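# Return a fallen circuit board onto both conveyor rails

## Task

A circuit board has slipped off one of the two conveyor rails. Put it back so it lies flat, supported on the ledges of both rails. Its components sit loose in wet solder paste. Touching any component counts as failure, and the large components must finish standing upright within their printed outlines.

## Robot and tools

Robot: two seven-joint arms, left_arm and right_arm, each with a parallel two-finger gripper. Calibrated base positions in the scene frame: left_arm (-0.051, +0.378, 0) m, right_arm (+0.029, -0.354, 0) m, each turned slightly about z. A camera stand is bolted to the floor behind the arms.

Scene frame: origin at table-top height, midway between the nominal bases. +z is up, +x points out over the table, and left_arm is on the +y side. Arm names do not match image left and right. Reported gripper positions (m), quaternions (wxyz) and velocities (m/s, rad/s) all use this frame and may be off by a few cm. A gripper's fingers point along its own +z and open and close along its own y. end_effector_position is the point between the pads when closed, about 2 cm short of the fingertips. Closing pushes the tips about 10 mm further out, mostly while the pads are more than 40 mm apart.

Row layout, shared by execute_actions and move: 14 numbers, each in [-1, 1]. The first seven are left_arm: dx, dy, dz, rx, ry, rz, opening. The last seven are the same for right_arm. Both arms are always included. dx..rz are offsets, not poses, along scene-frame axes, counted from that arm's current Hand target. Rotation turns about the Hand target's position, and rx, ry, rz form one rotation vector. Scale: 1.0 equals 0.6 m or 180 degrees. Opening is absolute, not an offset: +1 is fully open (0.084 m) and -1 is closed. A 0 in the opening slot is a real command, so resend the current opening to leave a gripper alone. Six zeros re-request the current Hand target.

execute_actions(actions, cameras): actions is a list of actions. Each action is a table of 1 to 15 rows, one row per 1/30 s step, and a short table repeats its last row. Every row in an action counts from the Hand target at the start of that action, so sending the same offset again moves the arm further. cameras picks views: ["all"], [] for none, or names. An empty actions list returns state plus all images.

move(target, speed, blend, opening_speed, blocking, cameras): drives both grippers in straight lines to offset targets. target is one 14-number row or a list of up to 15 rows, and every row counts from the starting Hand targets. speed is in m/s, from 0.002 to 1, default 0.25, and turning is capped at twice that in rad/s. It can be one value or one per target. blend (m) rounds corners between listed targets; 0 stops at each. opening_speed (0.2 or more per second on the -1..1 scale) closes the fingers gradually. All paths share a 10 s cap. The paths ignore obstacles and the other arm, and grippers lag more at high speed. A changed opening in a later target is applied only on arrival, once everything is still. blocking=false returns after about 0.5 s while the move continues. The result adds a "move:" line with the outcome (done, off_target, moving, held, fault) and limits such as paced (pose clipped) or held (steps withheld by a check).

wait(seconds 0 to 10): lets time pass while the last commands are kept. stop(): brakes a running move. zoom_image(camera, region [x0,y0,x1,y1] in pixels, at most 504 by 504): enlarges the newest image from cam_high, cam_left_wrist or cam_right_wrist. clear_fault(arm): releases a reported torque fault on that arm. finished_scene(scene): ends scene 1 or 2 and cannot be undone. The goal must then hold with the robot hands-off.

Controller: at every step the commanded pose is clipped to within 70 mm and 16 degrees of the measured pose. Hand target in a result is the last clipped command, and the next offsets start from it. A gripper may rest short of its target; the next command, even all zeros, asks for it again. A clearance check holds back commands that bring the arms too close together. Turning the gripper a lot can swing the elbow. Joint ranges are listed in rad; the elbow runs from -0.192 to 3.927.

Result lines: Joint positions, where each arm's last value is the finger gap in m. grip_measured uses the same -1..1 scale as opening; to hold something, command an opening clearly below it. The pad force limit is about 24 N. Joint torques include the arm's own weight and are noisy. "within noise" means the joints are still. Motor temperatures, Tool commands, and Wrist depth, which is a 7x7 grid of distances in mm (172 to 3000, "-" for none) for each wrist camera. Camera calibrations (K, distortion, T_world_to_cam) are given for cam_high at 672x504, which is fixed, and for the two wrist cameras.

Avoid: touching any board component. Dropping the board, or letting it fall or leave the table. Releasing it while it is still moving. Striking the rails or table hard. Arm-to-arm contact, including one gripper closing on the other's fingers. Contact torques past joint limits (wrist pitch 14.5, wrist roll 15.2, elbow 27 N m, and so on) cause a TORQUE FAULT, which stops the arm until clear_fault. Holding loads, stretching out or pushing against an unreachable pose heats motors. MOTOR HOT appears at 65 °C, and at 80 °C the arm brakes for 30 to 60 s or longer. Thinking time lets the scene run on.

Each tool is called after "Request:" by a JSON object that holds its "method" and its "body".

## Session

Request:
{"method": "execute_actions", "body": {"actions": []}}

Scene clock: 0.00 s.
left_arm: end_effector_position=(+0.2432, -0.1637, +0.3620) grip_measured=+1.00 end_effector_quat_wxyz=(-0.087, -0.439, +0.757, -0.477) | right_arm: end_effector_position=(+0.6479, -0.5202, +0.1873) grip_measured=+1.00 end_effector_quat_wxyz=(+0.008, +0.817, -0.577, +0.004)
Joint positions: left_arm=[-1.638 -0.053 0.519 1.002 -0.899 0.061 1.823 0.084] | right_arm=[-0.214 0.629 -0.066 1.878 0.023 1.249 0.957 0.084]
Joint velocities: within noise
Joint torques (N m): no reading
Motor temperatures (°C): left_arm=[30 37 40 46 37 33 31] | right_arm=[39 40 44 36 37 36 46]
Wrist depth (mm): cam_left_wrist=[210 211 222 236 243 225 177 / 279 232 2165 2294 - 199 182 / 2213 2294 2381 2457 2492 785 195 / 2348 2431 2547 2595 843 730 629 / 2538 2634 2706 2566 770 668 581 / 2706 2771 2706 814 699 606 536 / 532 595 859 747 640 563 490] | cam_right_wrist=[1257 1211 1217 - 342 339 336 / 1211 1211 1201 339 337 335 332 / 1209 1196 1188 333 333 330 327 / 1172 1172 - 330 326 323 321 / 1166 1149 - 324 321 319 316 / 1139 1143 321 319 317 314 312 / 1141 1119 317 316 313 310 308]
Hand target: left_arm +0.2432, -0.1637, +0.3620; -0.087, -0.439, +0.757, -0.477 | right_arm +0.6479, -0.5202, +0.1873; +0.008, +0.817, -0.577, +0.004
Tool commands: left_gripper/opening=+1.0 right_gripper/opening=+1.0

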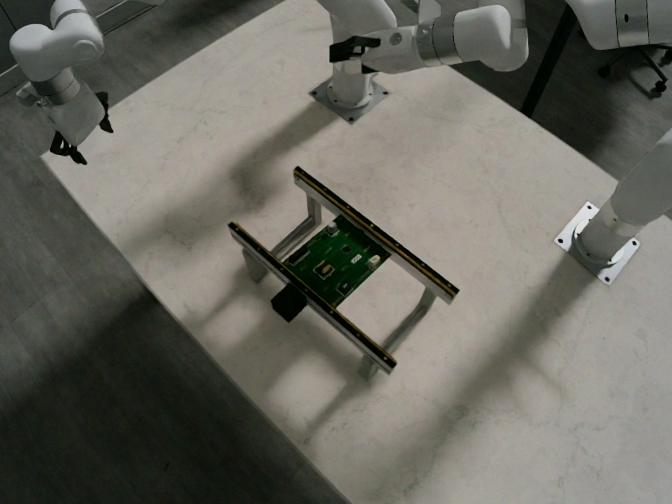

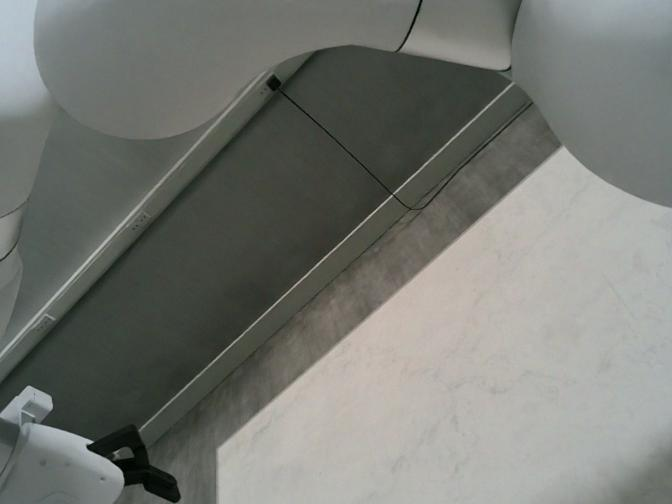

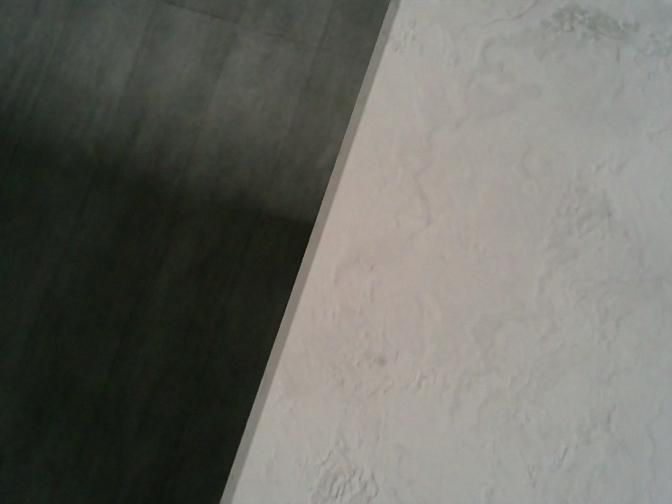

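Request:
{"method": "zoom_image", "body": {"camera": "cam_high", "region": [220, 150, 470, 390]}}

Request:
{"method": "zoom_image", "body": {"camera": "cam_high", "region": [270, 200, 400, 325]}}

Scaled by 2.016.

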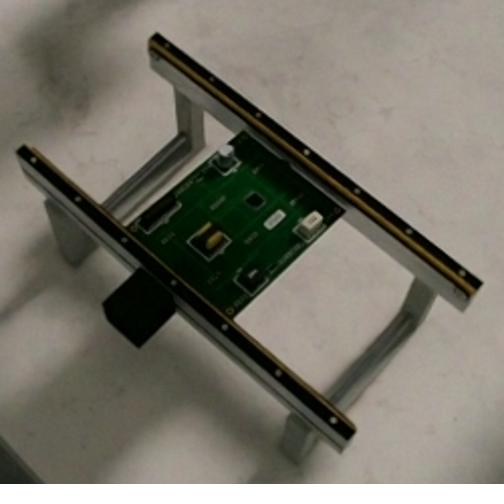

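Scaled by 3.877.

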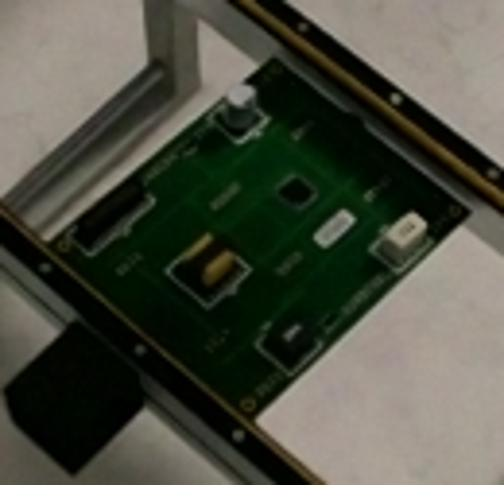

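Request:
{"method": "move", "body": {"target": [[0.26,0.8,0.1,0.303,0.108,0,1,0,0,0.24,0,0,0,1],[0.26,0.8,0.1,0.303,0.108,0,1,-0.41,0.7,0.26,0,0,0,1]], "blend": [0.05,0], "speed": 0.35, "cameras": ["all"]}}

Scene clock: 6.40 s.
left_arm: end_effector_position=(+0.3992, +0.3163, +0.4220) grip_measured=+1.00 end_effector_quat_wxyz=(+0.001, -0.501, +0.865, -0.001) | right_arm: end_effector_position=(+0.4019, -0.1002, +0.3433) grip_measured=+1.00 end_effector_quat_wxyz=(+0.008, +0.817, -0.577, +0.004)
Joint positions: left_arm=[-1.092 -0.042 0.959 1.65 0.034 1.672 1.928 0.084] | right_arm=[0.285 -0.086 0.3 1.358 0.013 1.453 1.814 0.084]
Joint torques (N m): left_arm=[10.28 -7.52 1.06 19.12 -2.45 0.29 2.08] | right_arm=[6.17 -18.41 1.18 23.97 -2.7 -0.05 2.11]
Wrist depth (mm): cam_left_wrist=[425 430 581 578 576 573 572 / 417 424 427 570 570 567 564 / 406 566 565 563 562 560 560 / 419 563 561 543 556 555 554 / 413 556 552 553 552 548 547 / 550 440 548 546 543 541 541 / 545 545 542 541 537 537 535] | cam_right_wrist=[1402 521 516 512 507 504 499 / 519 512 510 505 500 497 492 / 508 506 502 498 491 487 484 / 499 499 491 487 484 480 477 / 493 322 483 481 476 474 469 / 487 321 477 470 459 462 462 / 480 347 473 469 465 459 458]
Hand target: left_arm +0.3992, +0.3163, +0.4220; +0.001, -0.501, +0.865, -0.001 | right_arm +0.4019, -0.1002, +0.3433; +0.008, +0.817, -0.577, +0.004
Off the commanded pose: left_arm 0.000 m, 0 deg | right_arm 0.000 m, 0 deg.
move: done
camera_calibration:
cam_left_wrist: T_world_to_cam=[[-0.844689, 0.534854, -0.0207634, 0.208141], [0.533852, 0.839027, -0.105051, -0.350042], [-0.0387659, -0.0998201, -0.99425, 0.588931], [0, 0, 0, 1]] pos_world=[0.385515, 0.241157, 0.553094]
cam_right_wrist: T_world_to_cam=[[-0.955363, -0.289045, -0.0611068, 0.419661], [-0.279248, 0.951017, -0.132619, 0.334125], [0.0964463, -0.109635, -0.989282, 0.416543], [0, 0, 0, 1]] pos_world=[0.454058, -0.15079, 0.482034]

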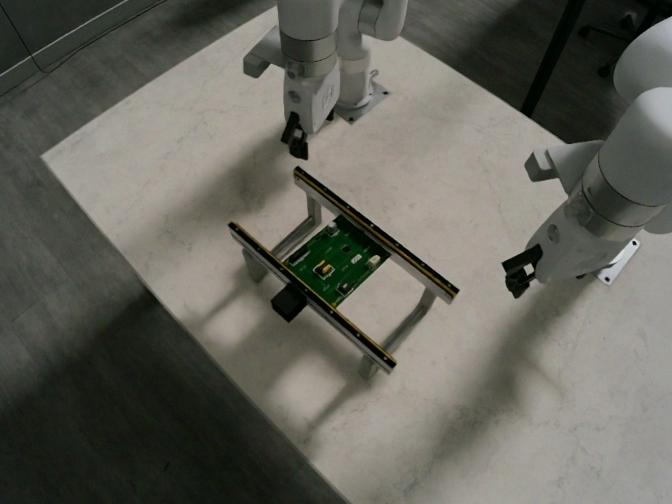

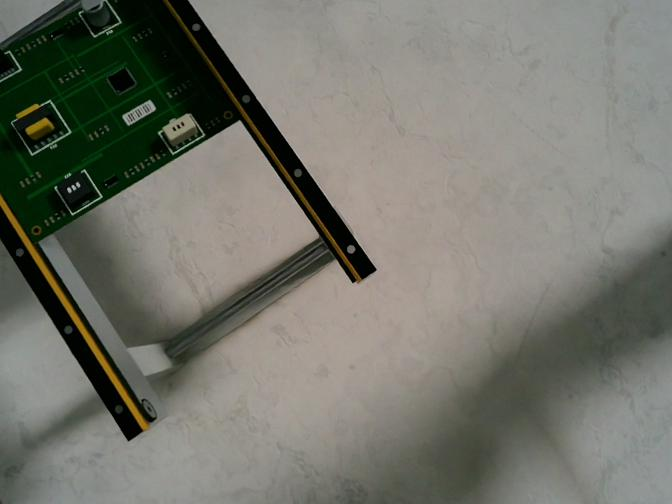

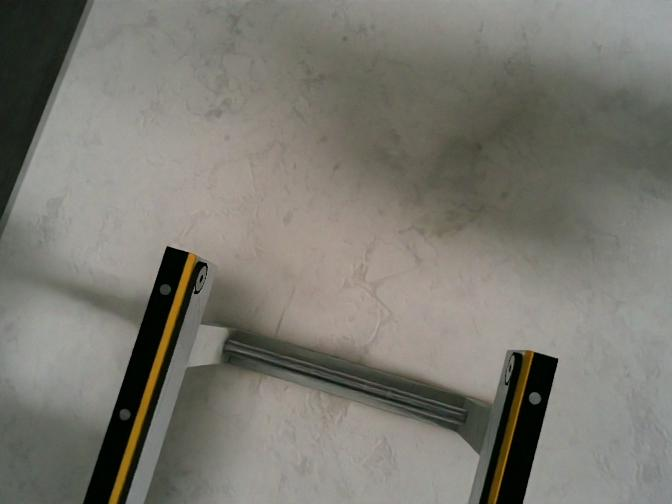

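Request:
{"method": "move", "body": {"target": [0.03,-0.26,-0.06,0,0,0,1,0,-0.1,0,0,0,0,1], "speed": 0.3, "cameras": ["cam_left_wrist"]}}

Scene clock: 8.10 s.
left_arm: end_effector_position=(+0.4172, +0.1603, +0.3860) grip_measured=+1.00 end_effector_quat_wxyz=(+0.001, -0.501, +0.865, -0.001) | right_arm: end_effector_position=(+0.4019, -0.1602, +0.3433) grip_measured=+1.00 end_effector_quat_wxyz=(+0.008, +0.817, -0.577, +0.004)
Joint positions: left_arm=[-1.127 0.241 0.876 1.78 -0.186 1.62 1.783 0.084] | right_arm=[0.234 -0.193 0.224 1.249 0.029 1.447 1.681 0.084]
Joint torques (N m): left_arm=[10.69 -18.26 0.56 18.88 -2.4 0.45 2.11] | right_arm=[-6.23 -24.54 -2.46 18.98 2.63 -2.45 -2.16]
Wrist depth (mm): cam_left_wrist=[546 542 540 538 537 535 533 / 539 536 497 532 533 530 528 / 482 517 379 385 525 524 522 / 361 368 372 378 521 519 514 / 357 359 366 375 511 512 511 / 362 354 508 510 495 505 505 / 509 350 506 503 504 498 499] | cam_right_wrist=[1425 519 517 512 506 504 496 / 516 513 508 502 499 497 491 / 509 503 500 497 492 490 485 / 499 498 493 490 483 481 475 / 494 487 484 482 476 473 469 / 486 328 476 474 472 468 462 / 482 355 468 454 466 460 456]
Hand target: left_arm +0.4172, +0.1603, +0.3860; +0.001, -0.501, +0.865, -0.001 | right_arm +0.4019, -0.1602, +0.3433; +0.008, +0.817, -0.577, +0.004
Off the commanded pose: left_arm 0.000 m, 0 deg | right_arm 0.000 m, 0 deg.
move: done
camera_calibration:
cam_left_wrist: T_world_to_cam=[[-0.844689, 0.534852, -0.0208169, 0.306063], [0.533851, 0.839017, -0.105135, -0.232501], [-0.0387657, -0.0999191, -0.99424, 0.538267], [0, 0, 0, 1]] pos_world=[0.403515, 0.0851568, 0.517094]
Images, in order (width x height): cam_left_wrist 672x504.

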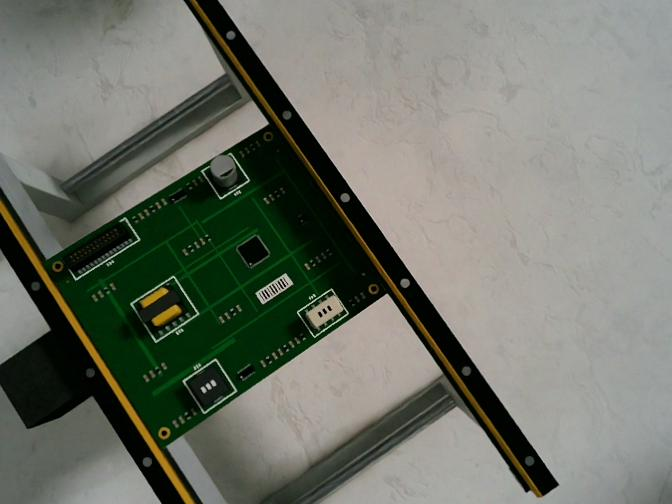

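Request:
{"method": "zoom_image", "body": {"camera": "cam_left_wrist", "region": [0, 180, 250, 460]}}

Request:
{"method": "zoom_image", "body": {"camera": "cam_left_wrist", "region": [190, 90, 440, 350]}}

Scaled by 1.800.

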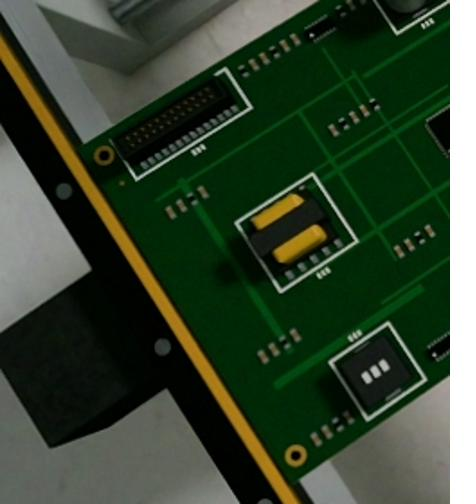

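Scaled by 1.938.

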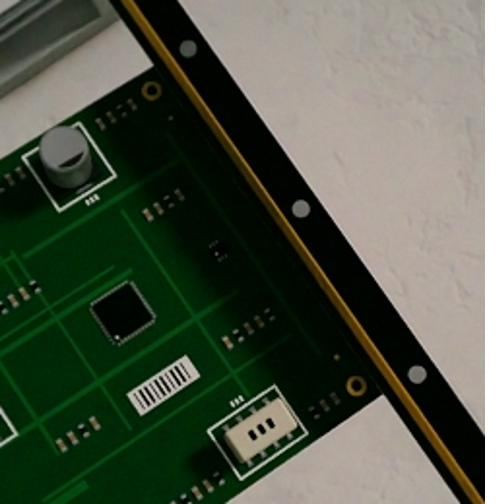

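Request:
{"method": "zoom_image", "body": {"camera": "cam_left_wrist", "region": [120, 130, 240, 230]}}

Request:
{"method": "zoom_image", "body": {"camera": "cam_left_wrist", "region": [220, 310, 340, 410]}}

Request:
{"method": "zoom_image", "body": {"camera": "cam_left_wrist", "region": [240, 90, 420, 330]}}

Scaled by 4.200.

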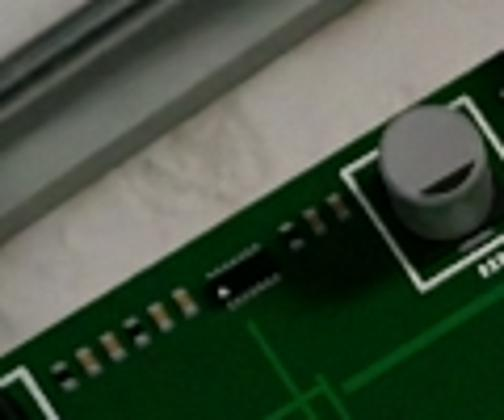

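Scaled by 4.200.

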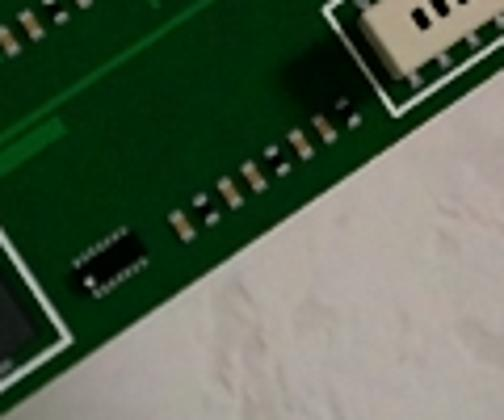

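Scaled by 2.100.

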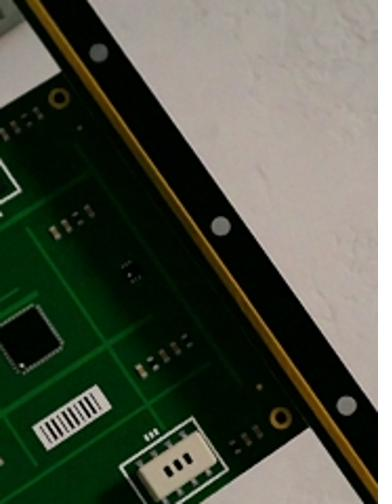

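Request:
{"method": "move", "body": {"target": [0,0.1,0,0,0,0,1,0.09,-0.25,0,0,0,0.891,-1], "speed": 0.6}}

Request:
{"method": "move", "body": {"target": [0,0,0,0,0,0,1,0,0,-0.28,0.417,0,0,-1], "speed": 0.4, "cameras": ["all"]}}

Scene clock: 19.40 s.
left_arm: end_effector_position=(+0.4172, +0.2203, +0.3860) grip_measured=+1.00 end_effector_quat_wxyz=(+0.001, -0.501, +0.865, -0.001) | right_arm: end_effector_position=(+0.4559, -0.3102, +0.3433) grip_measured=-1.00 end_effector_quat_wxyz=(-0.002, +0.707, +0.707, +0.008)
Joint positions: left_arm=[-1.123 0.129 0.913 1.67 -0.103 1.588 1.842 0.084] | right_arm=[0.336 -0.181 -0.218 1.256 -0.025 1.422 -1.443 0]
Joint torques (N m): left_arm=[10.35 -26.72 3.11 14.56 3.04 -3.82 2.09] | right_arm=[5.93 -15.79 -0.98 24.22 2.98 -0.14 -2.11]
Wrist depth (mm): cam_left_wrist=[547 543 539 539 536 536 534 / 524 381 388 533 531 529 528 / 368 375 380 385 526 524 520 / 364 367 374 520 519 519 516 / 367 362 517 516 511 513 511 / 514 384 513 508 508 507 505 / 511 348 493 505 503 503 499] | cam_right_wrist=[526 521 516 510 506 503 331 / 519 513 509 503 501 496 321 / 510 505 503 481 487 474 348 / 502 499 494 489 482 480 477 / 493 490 486 483 476 471 468 / 489 480 477 474 469 466 463 / 480 477 473 467 466 460 459]
Hand target: left_arm +0.4172, +0.2203, +0.3860; +0.001, -0.501, +0.865, -0.001 | right_arm +0.4559, -0.3102, +0.3433; -0.002, +0.707, +0.707, +0.008
Off the commanded pose: left_arm 0.000 m, 0 deg | right_arm 0.000 m, 0 deg.
move: done

Scene clock: 21.70 s.
left_arm: end_effector_position=(+0.4172, +0.2203, +0.3860) grip_measured=+1.00 end_effector_quat_wxyz=(+0.001, -0.501, +0.865, -0.001) | right_arm: end_effector_position=(+0.4559, -0.3102, +0.1753) grip_measured=-1.00 end_effector_quat_wxyz=(-0.433, +0.560, +0.555, +0.437)
Joint positions: left_arm=[-1.123 0.129 0.913 1.67 -0.103 1.588 1.842 0.084] | right_arm=[0.065 0.43 -0.571 1.04 1.195 1.805 -2.624 0]
Joint torques (N m): left_arm=[10.4 -26.63 2.9 14.41 2.87 -3.75 2.13] | right_arm=[-6.3 -24.59 -1.77 17.95 4.44 1.98 -2.15]
Wrist depth (mm): cam_left_wrist=[546 544 539 540 539 536 533 / 524 381 388 532 531 530 528 / 367 375 380 385 526 523 522 / 363 367 374 521 519 518 516 / 367 362 519 515 510 512 511 / 514 383 512 507 508 507 505 / 510 347 495 505 503 501 501] | cam_right_wrist=[- - - - - - 2999 / 791 - - - - - - / 817 - - - - - - / - - - - - 2457 - / 1063 1358 1335 575 516 465 - / 833 845 - 402 632 618 349 / 669 655 - 596 629 620 317]
Hand target: left_arm +0.4172, +0.2203, +0.3860; +0.001, -0.501, +0.865, -0.001 | right_arm +0.4559, -0.3102, +0.1753; -0.433, +0.560, +0.555, +0.437
Off the commanded pose: left_arm 0.000 m, 0 deg | right_arm 0.000 m, 0 deg.
move: done
camera_calibration:
cam_left_wrist: T_world_to_cam=[[-0.844689, 0.534854, -0.0207634, 0.273944], [0.533852, 0.839027, -0.105051, -0.282887], [-0.0387659, -0.0998201, -0.99425, 0.544253], [0, 0, 0, 1]] pos_world=[0.403515, 0.145157, 0.517094]
cam_right_wrist: T_world_to_cam=[[0.996955, 0.046503, -0.0625931, -0.385473], [-0.0562535, -0.126967, -0.990311, 0.240924], [-0.0539997, 0.990816, -0.123964, 0.480322], [0, 0, 0, 1]] pos_world=[0.423789, -0.427396, 0.274005]

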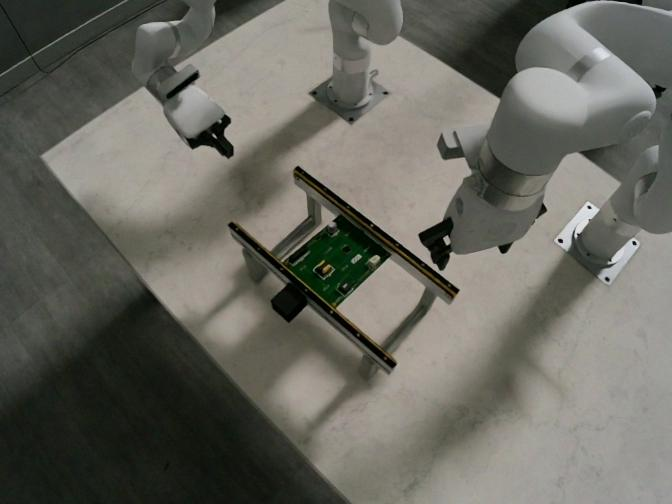

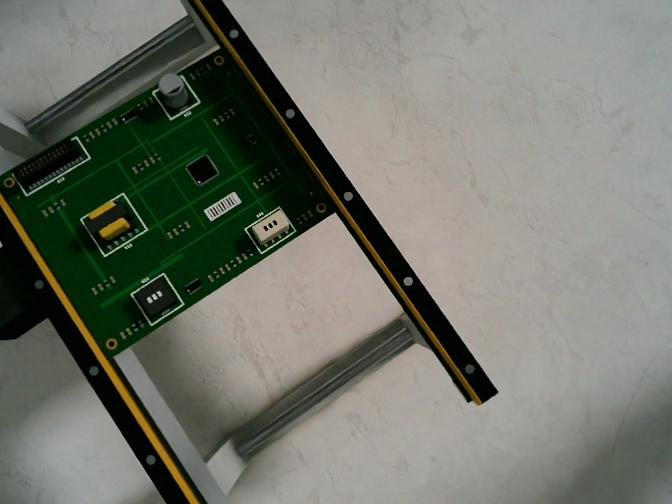

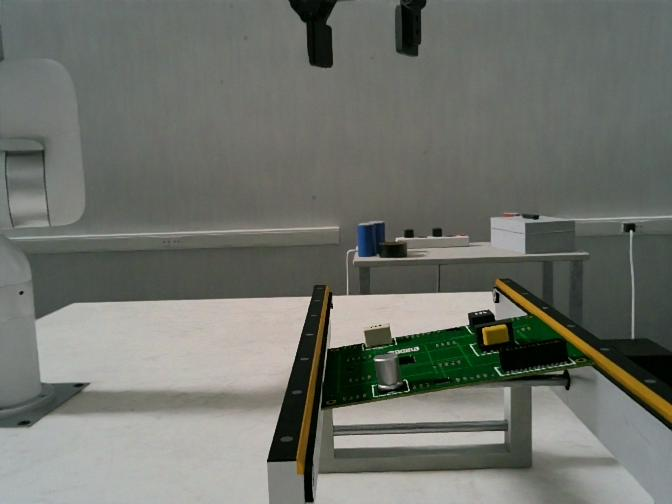

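Request:
{"method": "zoom_image", "body": {"camera": "cam_right_wrist", "region": [260, 270, 440, 480]}}

Request:
{"method": "zoom_image", "body": {"camera": "cam_right_wrist", "region": [440, 270, 672, 480]}}

Scaled by 2.400.

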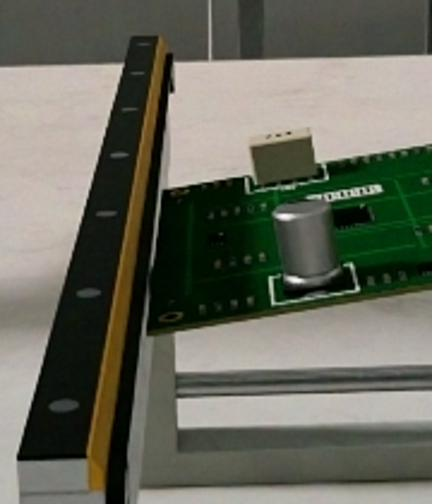

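Scaled by 2.172.

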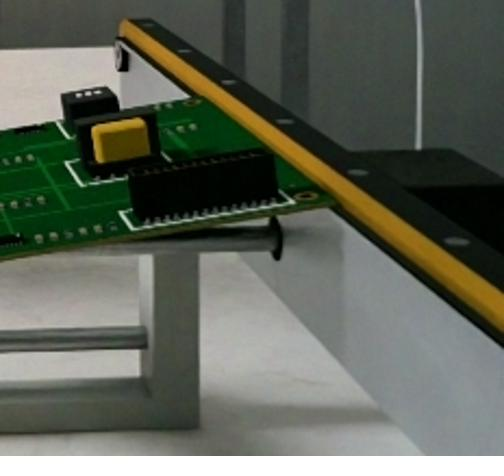

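Request:
{"method": "move", "body": {"target": [0,0,0,0,0,0,1,0,-0.03,-0.145,0.07,0,0,-1], "speed": 0.3, "cameras": ["cam_right_wrist"]}}

Request:
{"method": "zoom_image", "body": {"camera": "cam_right_wrist", "region": [260, 200, 660, 500]}}

Scene clock: 24.90 s.
left_arm: end_effector_position=(+0.4172, +0.2203, +0.3860) grip_measured=+1.00 end_effector_quat_wxyz=(+0.001, -0.501, +0.865, -0.001) | right_arm: end_effector_position=(+0.4559, -0.3282, +0.0883) grip_measured=-1.00 end_effector_quat_wxyz=(+0.492, -0.509, -0.504, -0.495)
Joint positions: left_arm=[-1.123 0.129 0.913 1.67 -0.103 1.588 1.842 0.084] | right_arm=[-0.111 0.834 -0.461 1.217 1.287 2.009 -2.844 0]
Joint torques (N m): left_arm=[10.35 -26.47 3.14 14.58 2.86 -3.75 2.09] | right_arm=[-6.19 -31.09 -2.96 14.03 -1.48 2.38 -2.23]
Wrist depth (mm): cam_left_wrist=[546 544 539 539 537 536 534 / 524 380 388 533 530 530 526 / 368 375 380 385 526 524 522 / 363 367 374 521 517 519 517 / 366 362 517 514 512 513 512 / 516 382 512 509 506 507 504 / 511 347 494 505 504 502 499] | cam_right_wrist=[870 - - 711 - - - / - - - - - - - / 861 - - - - - - / 859 - - - - - - / - - - 466 465 465 379 / 853 1434 - 625 1288 622 349 / 790 779 765 618 743 636 319]
Hand target: left_arm +0.4172, +0.2203, +0.3860; +0.001, -0.501, +0.865, -0.001 | right_arm +0.4559, -0.3282, +0.0883; +0.492, -0.509, -0.504, -0.495
Off the commanded pose: left_arm 0.000 m, 0 deg | right_arm 0.000 m, 0 deg.
move: done
camera_calibration:
cam_right_wrist: T_world_to_cam=[[0.996955, 0.0590382, -0.0509414, -0.386997], [-0.056253, 0.0921074, -0.994159, 0.224721], [-0.0540013, 0.993997, 0.095148, 0.46904], [0, 0, 0, 1]] pos_world=[0.423789, -0.464075, 0.159066]
Images, in order (width x height): cam_right_wrist 672x504.

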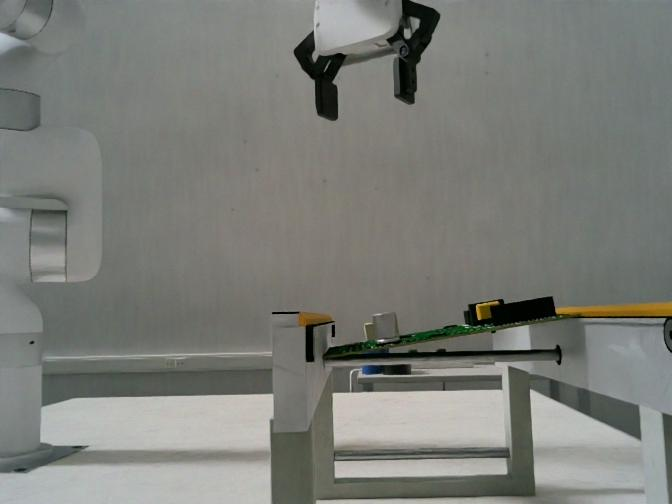

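Scaled by 1.260.

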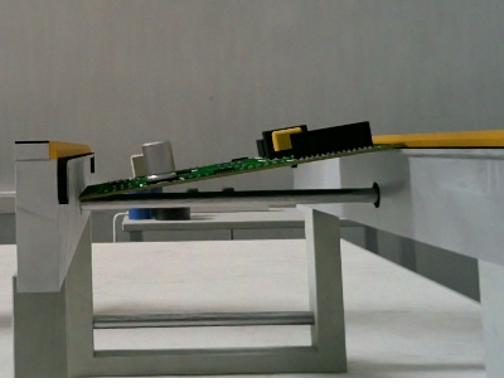

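Request:
{"method": "zoom_image", "body": {"camera": "cam_right_wrist", "region": [310, 300, 450, 400]}}

Request:
{"method": "zoom_image", "body": {"camera": "cam_right_wrist", "region": [440, 280, 580, 380]}}

Scaled by 3.600.

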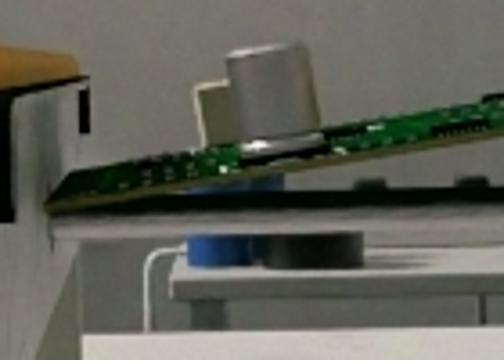

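Scaled by 3.600.

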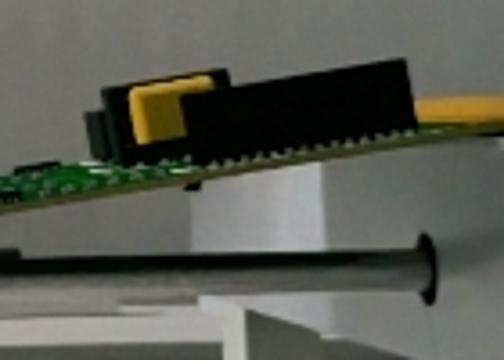

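Request:
{"method": "zoom_image", "body": {"camera": "cam_right_wrist", "region": [262, 300, 342, 380]}}

Request:
{"method": "zoom_image", "body": {"camera": "cam_right_wrist", "region": [560, 290, 672, 370]}}

Scaled by 6.300.

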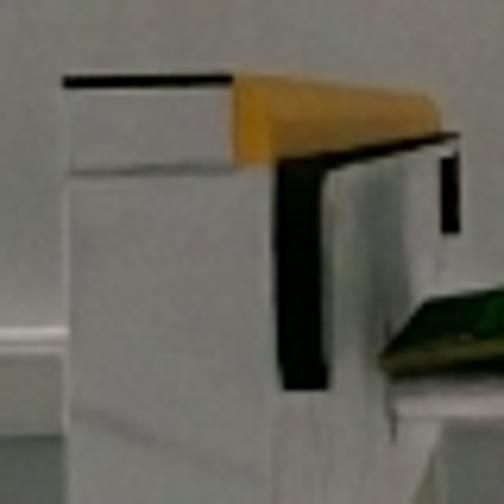

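Scaled by 4.500.

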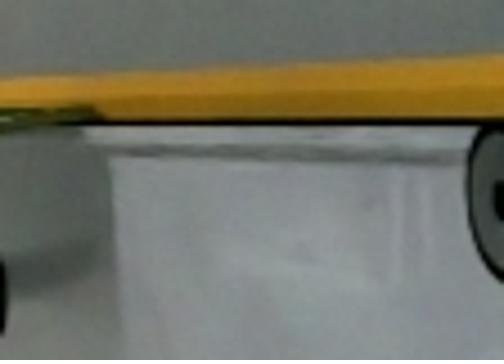

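Request:
{"method": "move", "body": {"target": [0.063,0.2,0,0,0,0.166,1,0.012,0,0,0.008,-0.0417,0.011,0.2], "speed": 0.4}}

Request:
{"method": "move", "body": {"target": [0,0.05,-0.45,-0.48,0,0,0.2,0,0.33,0.053,0,0,0,0.2], "speed": 0.4, "cameras": ["all"]}}

Scene clock: 32.37 s.
left_arm: end_effector_position=(+0.4550, +0.3403, +0.3860) grip_measured=+1.00 end_effector_quat_wxyz=(-0.001, +0.708, -0.707, +0.001) | right_arm: end_effector_position=(+0.4631, -0.3282, +0.0883) grip_measured=+0.19 end_effector_quat_wxyz=(+0.472, -0.460, -0.538, -0.525)
Joint positions: left_arm=[-0.926 0.235 1.05 1.736 -0.204 1.614 1.638 0.084] | right_arm=[-0.134 0.872 -0.433 1.285 1.278 2.037 -2.957 0.052]
Joint torques (N m): left_arm=[10.56 -15.24 2.58 19.44 -2.4 0.42 2.21] | right_arm=[-6.48 -32.4 -2.77 14.26 -1.55 2.42 -2.1]
Wrist depth (mm): cam_left_wrist=[545 543 538 536 537 530 534 / 539 537 533 534 531 525 527 / 532 531 408 526 525 362 521 / 527 526 520 521 520 517 515 / 522 520 519 516 514 511 510 / 517 512 514 510 508 506 506 / 509 508 506 504 503 502 499] | cam_right_wrist=[852 - - - 815 - - / 852 - - - 826 - - / 869 - - - - - - / 854 - - - - - - / 868 - - 411 - - - / 845 1132 - 628 1337 464 367 / 637 667 697 619 723 634 323]
Hand target: left_arm +0.4550, +0.3403, +0.3860; -0.001, +0.707, -0.707, +0.001 | right_arm +0.4631, -0.3282, +0.0883; +0.472, -0.460, -0.538, -0.525
Off the commanded pose: left_arm 0.000 m, 0 deg | right_arm 0.000 m, 0 deg.
move: done

Scene clock: 34.93 s.
left_arm: end_effector_position=(+0.4550, +0.3703, +0.1160) grip_measured=+0.19 end_effector_quat_wxyz=(+0.484, +0.516, -0.515, +0.485) | right_arm: end_effector_position=(+0.4631, -0.1302, +0.1201) grip_measured=+0.19 end_effector_quat_wxyz=(+0.472, -0.460, -0.538, -0.525)
Joint positions: left_arm=[0.057 0.963 0.609 1.513 -1.472 2.134 2.638 0.052] | right_arm=[0.186 0.627 -0.277 0.997 1.573 1.742 -2.888 0.052]
Joint torques (N m): left_arm=[10.48 -32.88 3.02 13.52 -3.09 3.77 -2.27] | right_arm=[6.18 -38.08 -0.24 9.75 4.01 0.14 2.11]
Wrist depth (mm): cam_left_wrist=[2874 2886 2828 2851 2851 769 2782 / 2911 2863 2839 2851 818 2664 793 / 2828 2886 2816 2851 839 2782 828 / 2863 2839 2828 2851 866 2816 2760 / 2839 2863 479 479 515 429 830 / 2851 - 304 1028 863 376 294 / 2874 645 568 608 605 597 525] | cam_right_wrist=[- - - - - - 2999 / 665 675 673 - - 2960 2973 / 675 - 643 673 - - 2960 / - - - 778 2948 2973 2973 / - - - 2948 849 2886 2851 / - - 225 280 678 300 2874 / - - 221 261 225 247 263]
Hand target: left_arm +0.4550, +0.3703, +0.1160; +0.484, +0.516, -0.515, +0.484 | right_arm +0.4631, -0.1302, +0.1201; +0.472, -0.460, -0.538, -0.525
Off the commanded pose: left_arm 0.000 m, 0 deg | right_arm 0.000 m, 0 deg.
move: done
camera_calibration:
cam_left_wrist: T_world_to_cam=[[-0.99885, -0.0180041, -0.0444304, 0.497627], [0.045162, -0.0425012, -0.998075, 0.195081], [0.0160811, -0.998934, 0.0432654, 0.479807], [0, 0, 0, 1]] pos_world=[0.480529, 0.496546, 0.196057]
cam_right_wrist: T_world_to_cam=[[0.992323, 0.0930602, 0.0814596, -0.413549], [0.0703149, 0.117332, -0.9906, 0.182753], [-0.101743, 0.988723, 0.109887, 0.28932], [0, 0, 0, 1]] pos_world=[0.42696, -0.269015, 0.18293]

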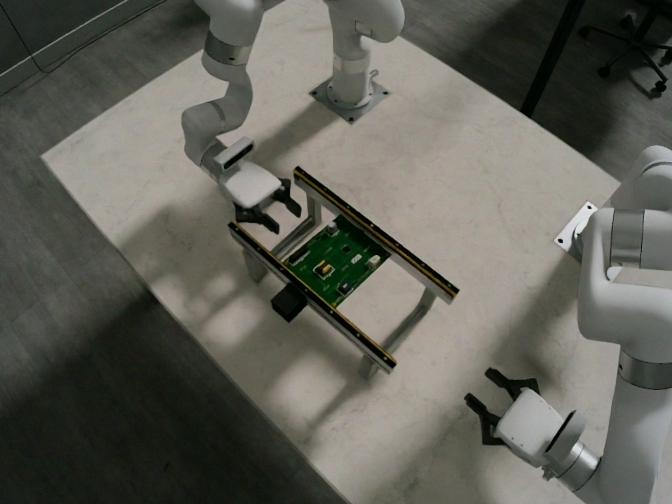

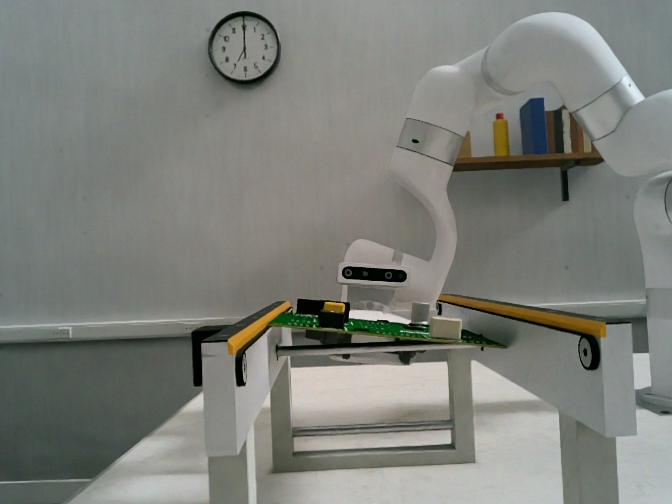

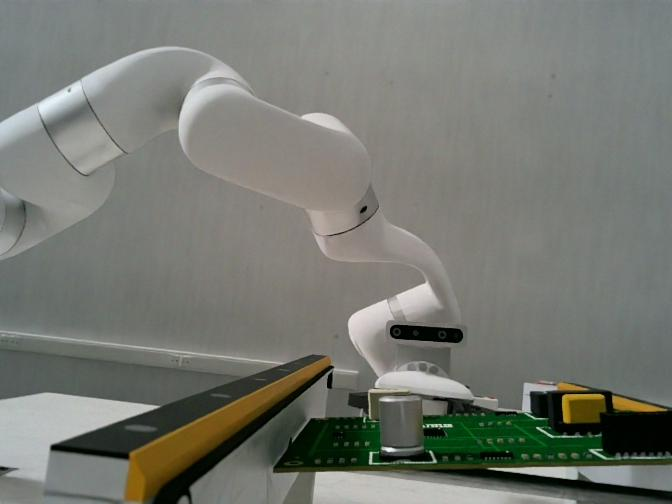

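Request:
{"method": "zoom_image", "body": {"camera": "cam_left_wrist", "region": [250, 270, 530, 400]}}

Request:
{"method": "zoom_image", "body": {"camera": "cam_high", "region": [210, 120, 400, 290]}}

Scaled by 1.800.

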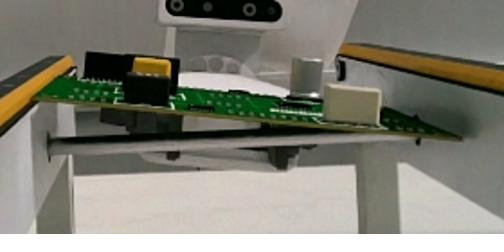

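Scaled by 2.653.

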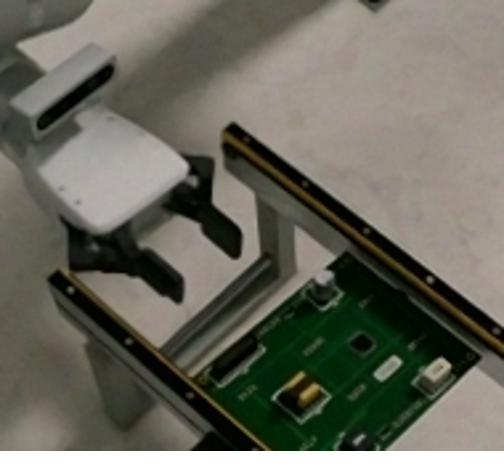

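Request:
{"method": "move", "body": {"target": [0.003,-0.367,0.02,0,-0.0417,0.011,0.2,0,0.122,0,0,0,0,0.2], "speed": 0.2, "cameras": ["all"]}}

Request:
{"method": "zoom_image", "body": {"camera": "cam_high", "region": [230, 180, 450, 340]}}

Scene clock: 40.33 s.
left_arm: end_effector_position=(+0.4568, +0.1501, +0.1280) grip_measured=+0.19 end_effector_quat_wxyz=(+0.441, +0.492, -0.536, +0.526) | right_arm: end_effector_position=(+0.4630, -0.0569, +0.1201) grip_measured=+0.19 end_effector_quat_wxyz=(+0.472, -0.460, -0.538, -0.525)
Joint positions: left_arm=[-0.341 0.723 0.478 1.179 -1.738 1.763 2.732 0.052] | right_arm=[0.287 0.618 -0.194 0.999 1.711 1.632 -2.871 0.052]
Joint torques (N m): left_arm=[-9.83 -39.21 1.25 13.94 -3.3 -0.57 2.14] | right_arm=[6.18 -29.47 0.21 15.18 3.66 0.17 2.23]
Wrist depth (mm): cam_left_wrist=[2782 2675 2604 2654 540 2372 2389 / 2696 2685 2644 2614 540 2457 2538 / 2706 2685 2675 2604 2604 2538 2566 / 2696 2664 2634 2614 565 2538 2510 / 2664 2614 2614 555 550 429 2528 / 2675 248 256 249 246 202 225 / - 189 253 600 578 386 213] | cam_right_wrist=[564 468 468 - - - 2948 / 651 - 530 - - 2923 2911 / 674 - - 540 2973 2923 2874 / - - 2948 - 564 2886 2874 / 2999 2948 2960 556 563 2771 2839 / - - 222 347 398 2771 2675 / - - 188 - 208 206 194]
Hand target: left_arm +0.4568, +0.1501, +0.1280; +0.441, +0.492, -0.536, +0.526 | right_arm +0.4631, -0.0570, +0.1201; +0.472, -0.460, -0.538, -0.525
Off the commanded pose: left_arm 0.000 m, 0 deg | right_arm 0.000 m, 0 deg.
move: done
camera_calibration:
cam_left_wrist: T_world_to_cam=[[-0.983311, -0.0523393, -0.174241, 0.510667], [0.176347, -0.0387187, -0.983566, 0.135202], [0.0447328, -0.997878, 0.0473024, 0.245516], [0, 0, 0, 1]] pos_world=[0.46732, 0.276958, 0.210346]
cam_right_wrist: T_world_to_cam=[[0.992309, 0.0932591, 0.0813921, -0.420214], [0.0702148, 0.117435, -0.990595, 0.174221], [-0.10194, 0.988692, 0.109983, 0.216896], [0, 0, 0, 1]] pos_world=[0.42686, -0.195714, 0.18293]

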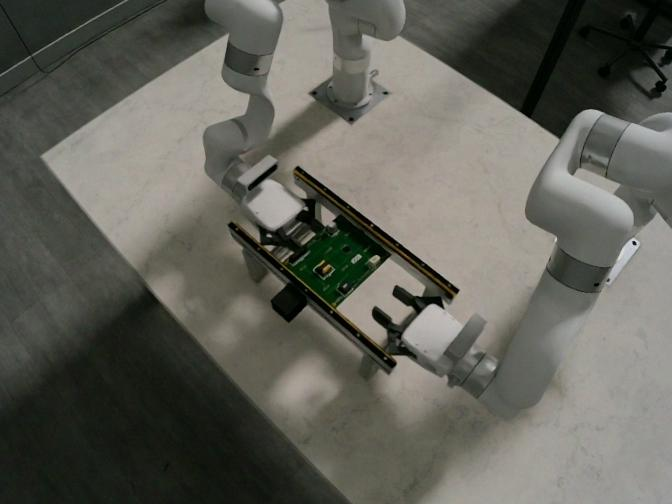

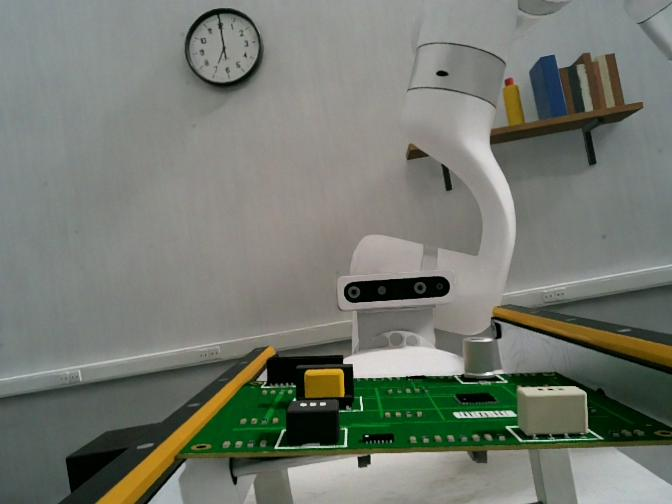

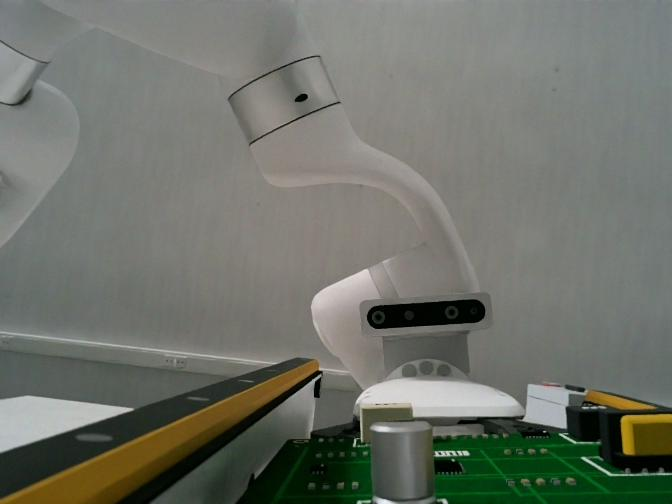

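Scaled by 2.291.

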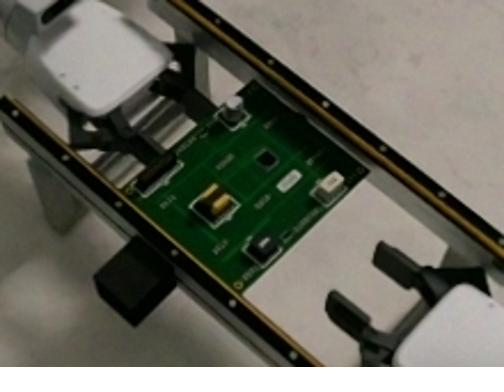

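Request:
{"method": "move", "body": {"target": [0,-0.133,0,0,0,0,0.2,0,0,0,0,0,0,0.2], "speed": 0.2, "cameras": ["all"]}}

Request:
{"method": "zoom_image", "body": {"camera": "cam_high", "region": [230, 180, 450, 340]}}

Scene clock: 42.60 s.
left_arm: end_effector_position=(+0.4701, +0.1065, +0.1280) grip_measured=+0.19 end_effector_quat_wxyz=(+0.417, +0.506, -0.537, +0.530) | right_arm: end_effector_position=(+0.4631, -0.0570, +0.1201) grip_measured=+0.19 end_effector_quat_wxyz=(+0.472, -0.460, -0.538, -0.525)
Joint positions: left_arm=[-0.437 0.707 0.468 1.181 -1.841 1.647 2.714 0.052] | right_arm=[0.287 0.618 -0.194 0.999 1.711 1.632 -2.871 0.052]
Joint torques (N m): left_arm=[0.89 -35.82 4.62 9.63 1.85 3.27 0.02] | right_arm=[0.78 -35.2 -2.12 15.31 3.76 0.29 2.2]
Wrist depth (mm): cam_left_wrist=[2654 2604 2566 2575 499 496 2294 / 2727 2675 2614 2538 504 510 2457 / 2696 2634 2614 2556 2556 2457 2448 / 2696 2675 2624 2614 505 501 2483 / 2727 2654 2634 2547 504 392 299 / 2675 - 232 210 248 239 241 / - - 186 - 178 174 -] | cam_right_wrist=[569 444 490 - - 2960 2923 / 640 - 495 521 2999 2948 2911 / 667 - 2986 514 - 2999 2899 / - - - 527 509 2935 2839 / - - 2960 508 526 2923 2793 / - - 222 348 364 2056 2738 / - - 188 - 208 206 194]
Hand target: left_arm +0.4701, +0.1065, +0.1280; +0.417, +0.506, -0.537, +0.530 (not the last commanded pose) | right_arm +0.4631, -0.0570, +0.1201; +0.472, -0.460, -0.538, -0.525
Tool commands: left_gripper/opening=+0.2 right_gripper/opening=+0.2
Off the commanded pose: left_arm 0.039 m, 3 deg | right_arm 0.000 m, 0 deg.
TORQUE FAULT: the external load on joint 3 (upper arm roll) of the left arm reached its load limit, and that arm stopped. The contact can be on any part of that arm beyond that joint, not only on its tool. A torque fault puts only its own arm into a fault stop. That arm's remaining commands of this call were not run. The hold on joint 3 (upper arm roll) of that arm was moved back by the arm itself, up to 3 degrees, as the stop began. That arm is still stopped at the end of this call. While its stop runs, that arm, its gripper or tool too, takes no new command.
CLEAR FAULT: the left arm stays stopped (state 4) until you call clear_fault(arm="left_arm").
End effector pose when the fault began: left_arm: position (+0.4563, +0.0823, +0.1287), quat_wxyz (+0.440, +0.493, -0.536, +0.526)
Joint positions when the fault began: left_arm=[-0.437 0.707 0.416 1.18 -1.84 1.65 2.714 0.052]
move: fault (left_arm)
camera_calibration:
cam_left_wrist: T_world_to_cam=[[-0.977267, -0.0885332, -0.192643, 0.524882], [0.19338, 0.000251282, -0.981124, 0.118687], [0.0869105, -0.996073, 0.016875, 0.185325], [0, 0, 0, 1]] pos_world=[0.473892, 0.231036, 0.214434]
cam_right_wrist: T_world_to_cam=[[0.992312, 0.0931583, 0.0814709, -0.420349], [0.0703145, 0.117338, -0.9906, 0.174154], [-0.101842, 0.988713, 0.109886, 0.216887], [0, 0, 0, 1]] pos_world=[0.42696, -0.195715, 0.18293]

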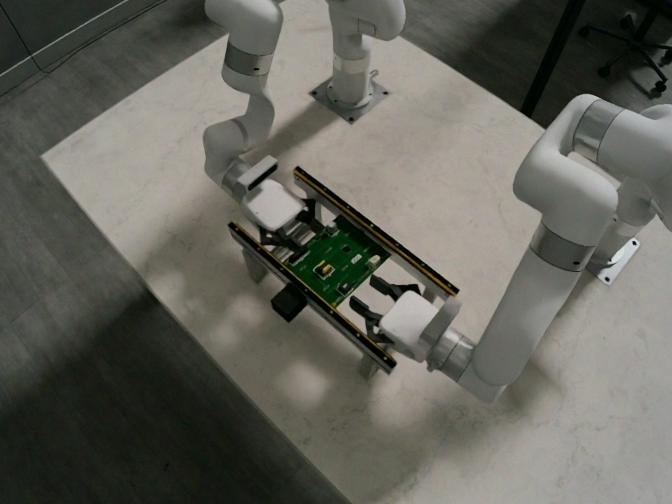

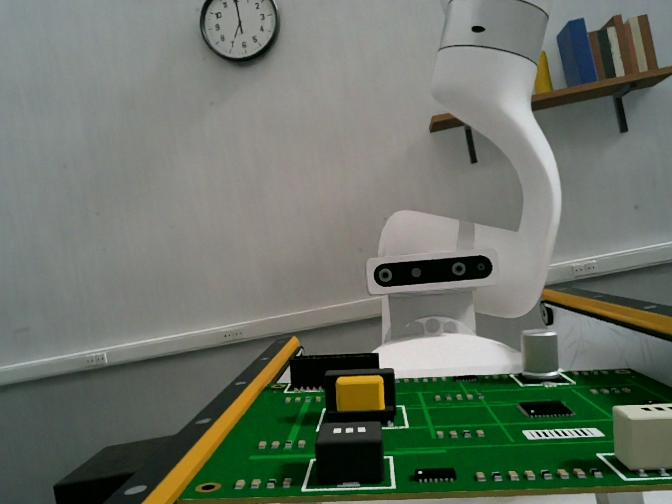

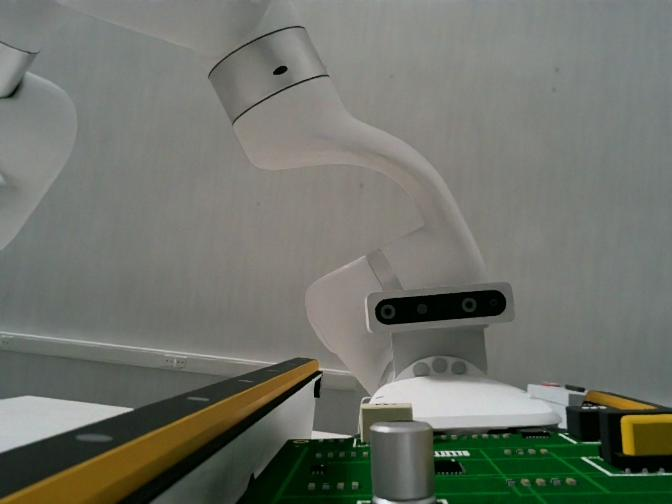

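Scaled by 2.291.

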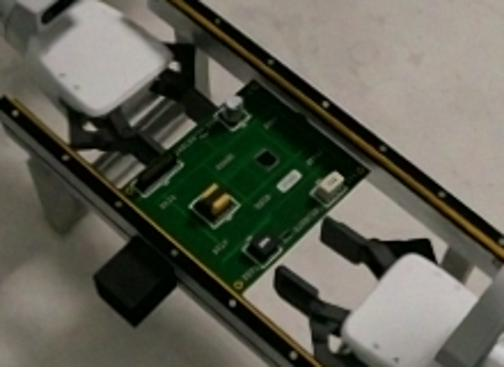

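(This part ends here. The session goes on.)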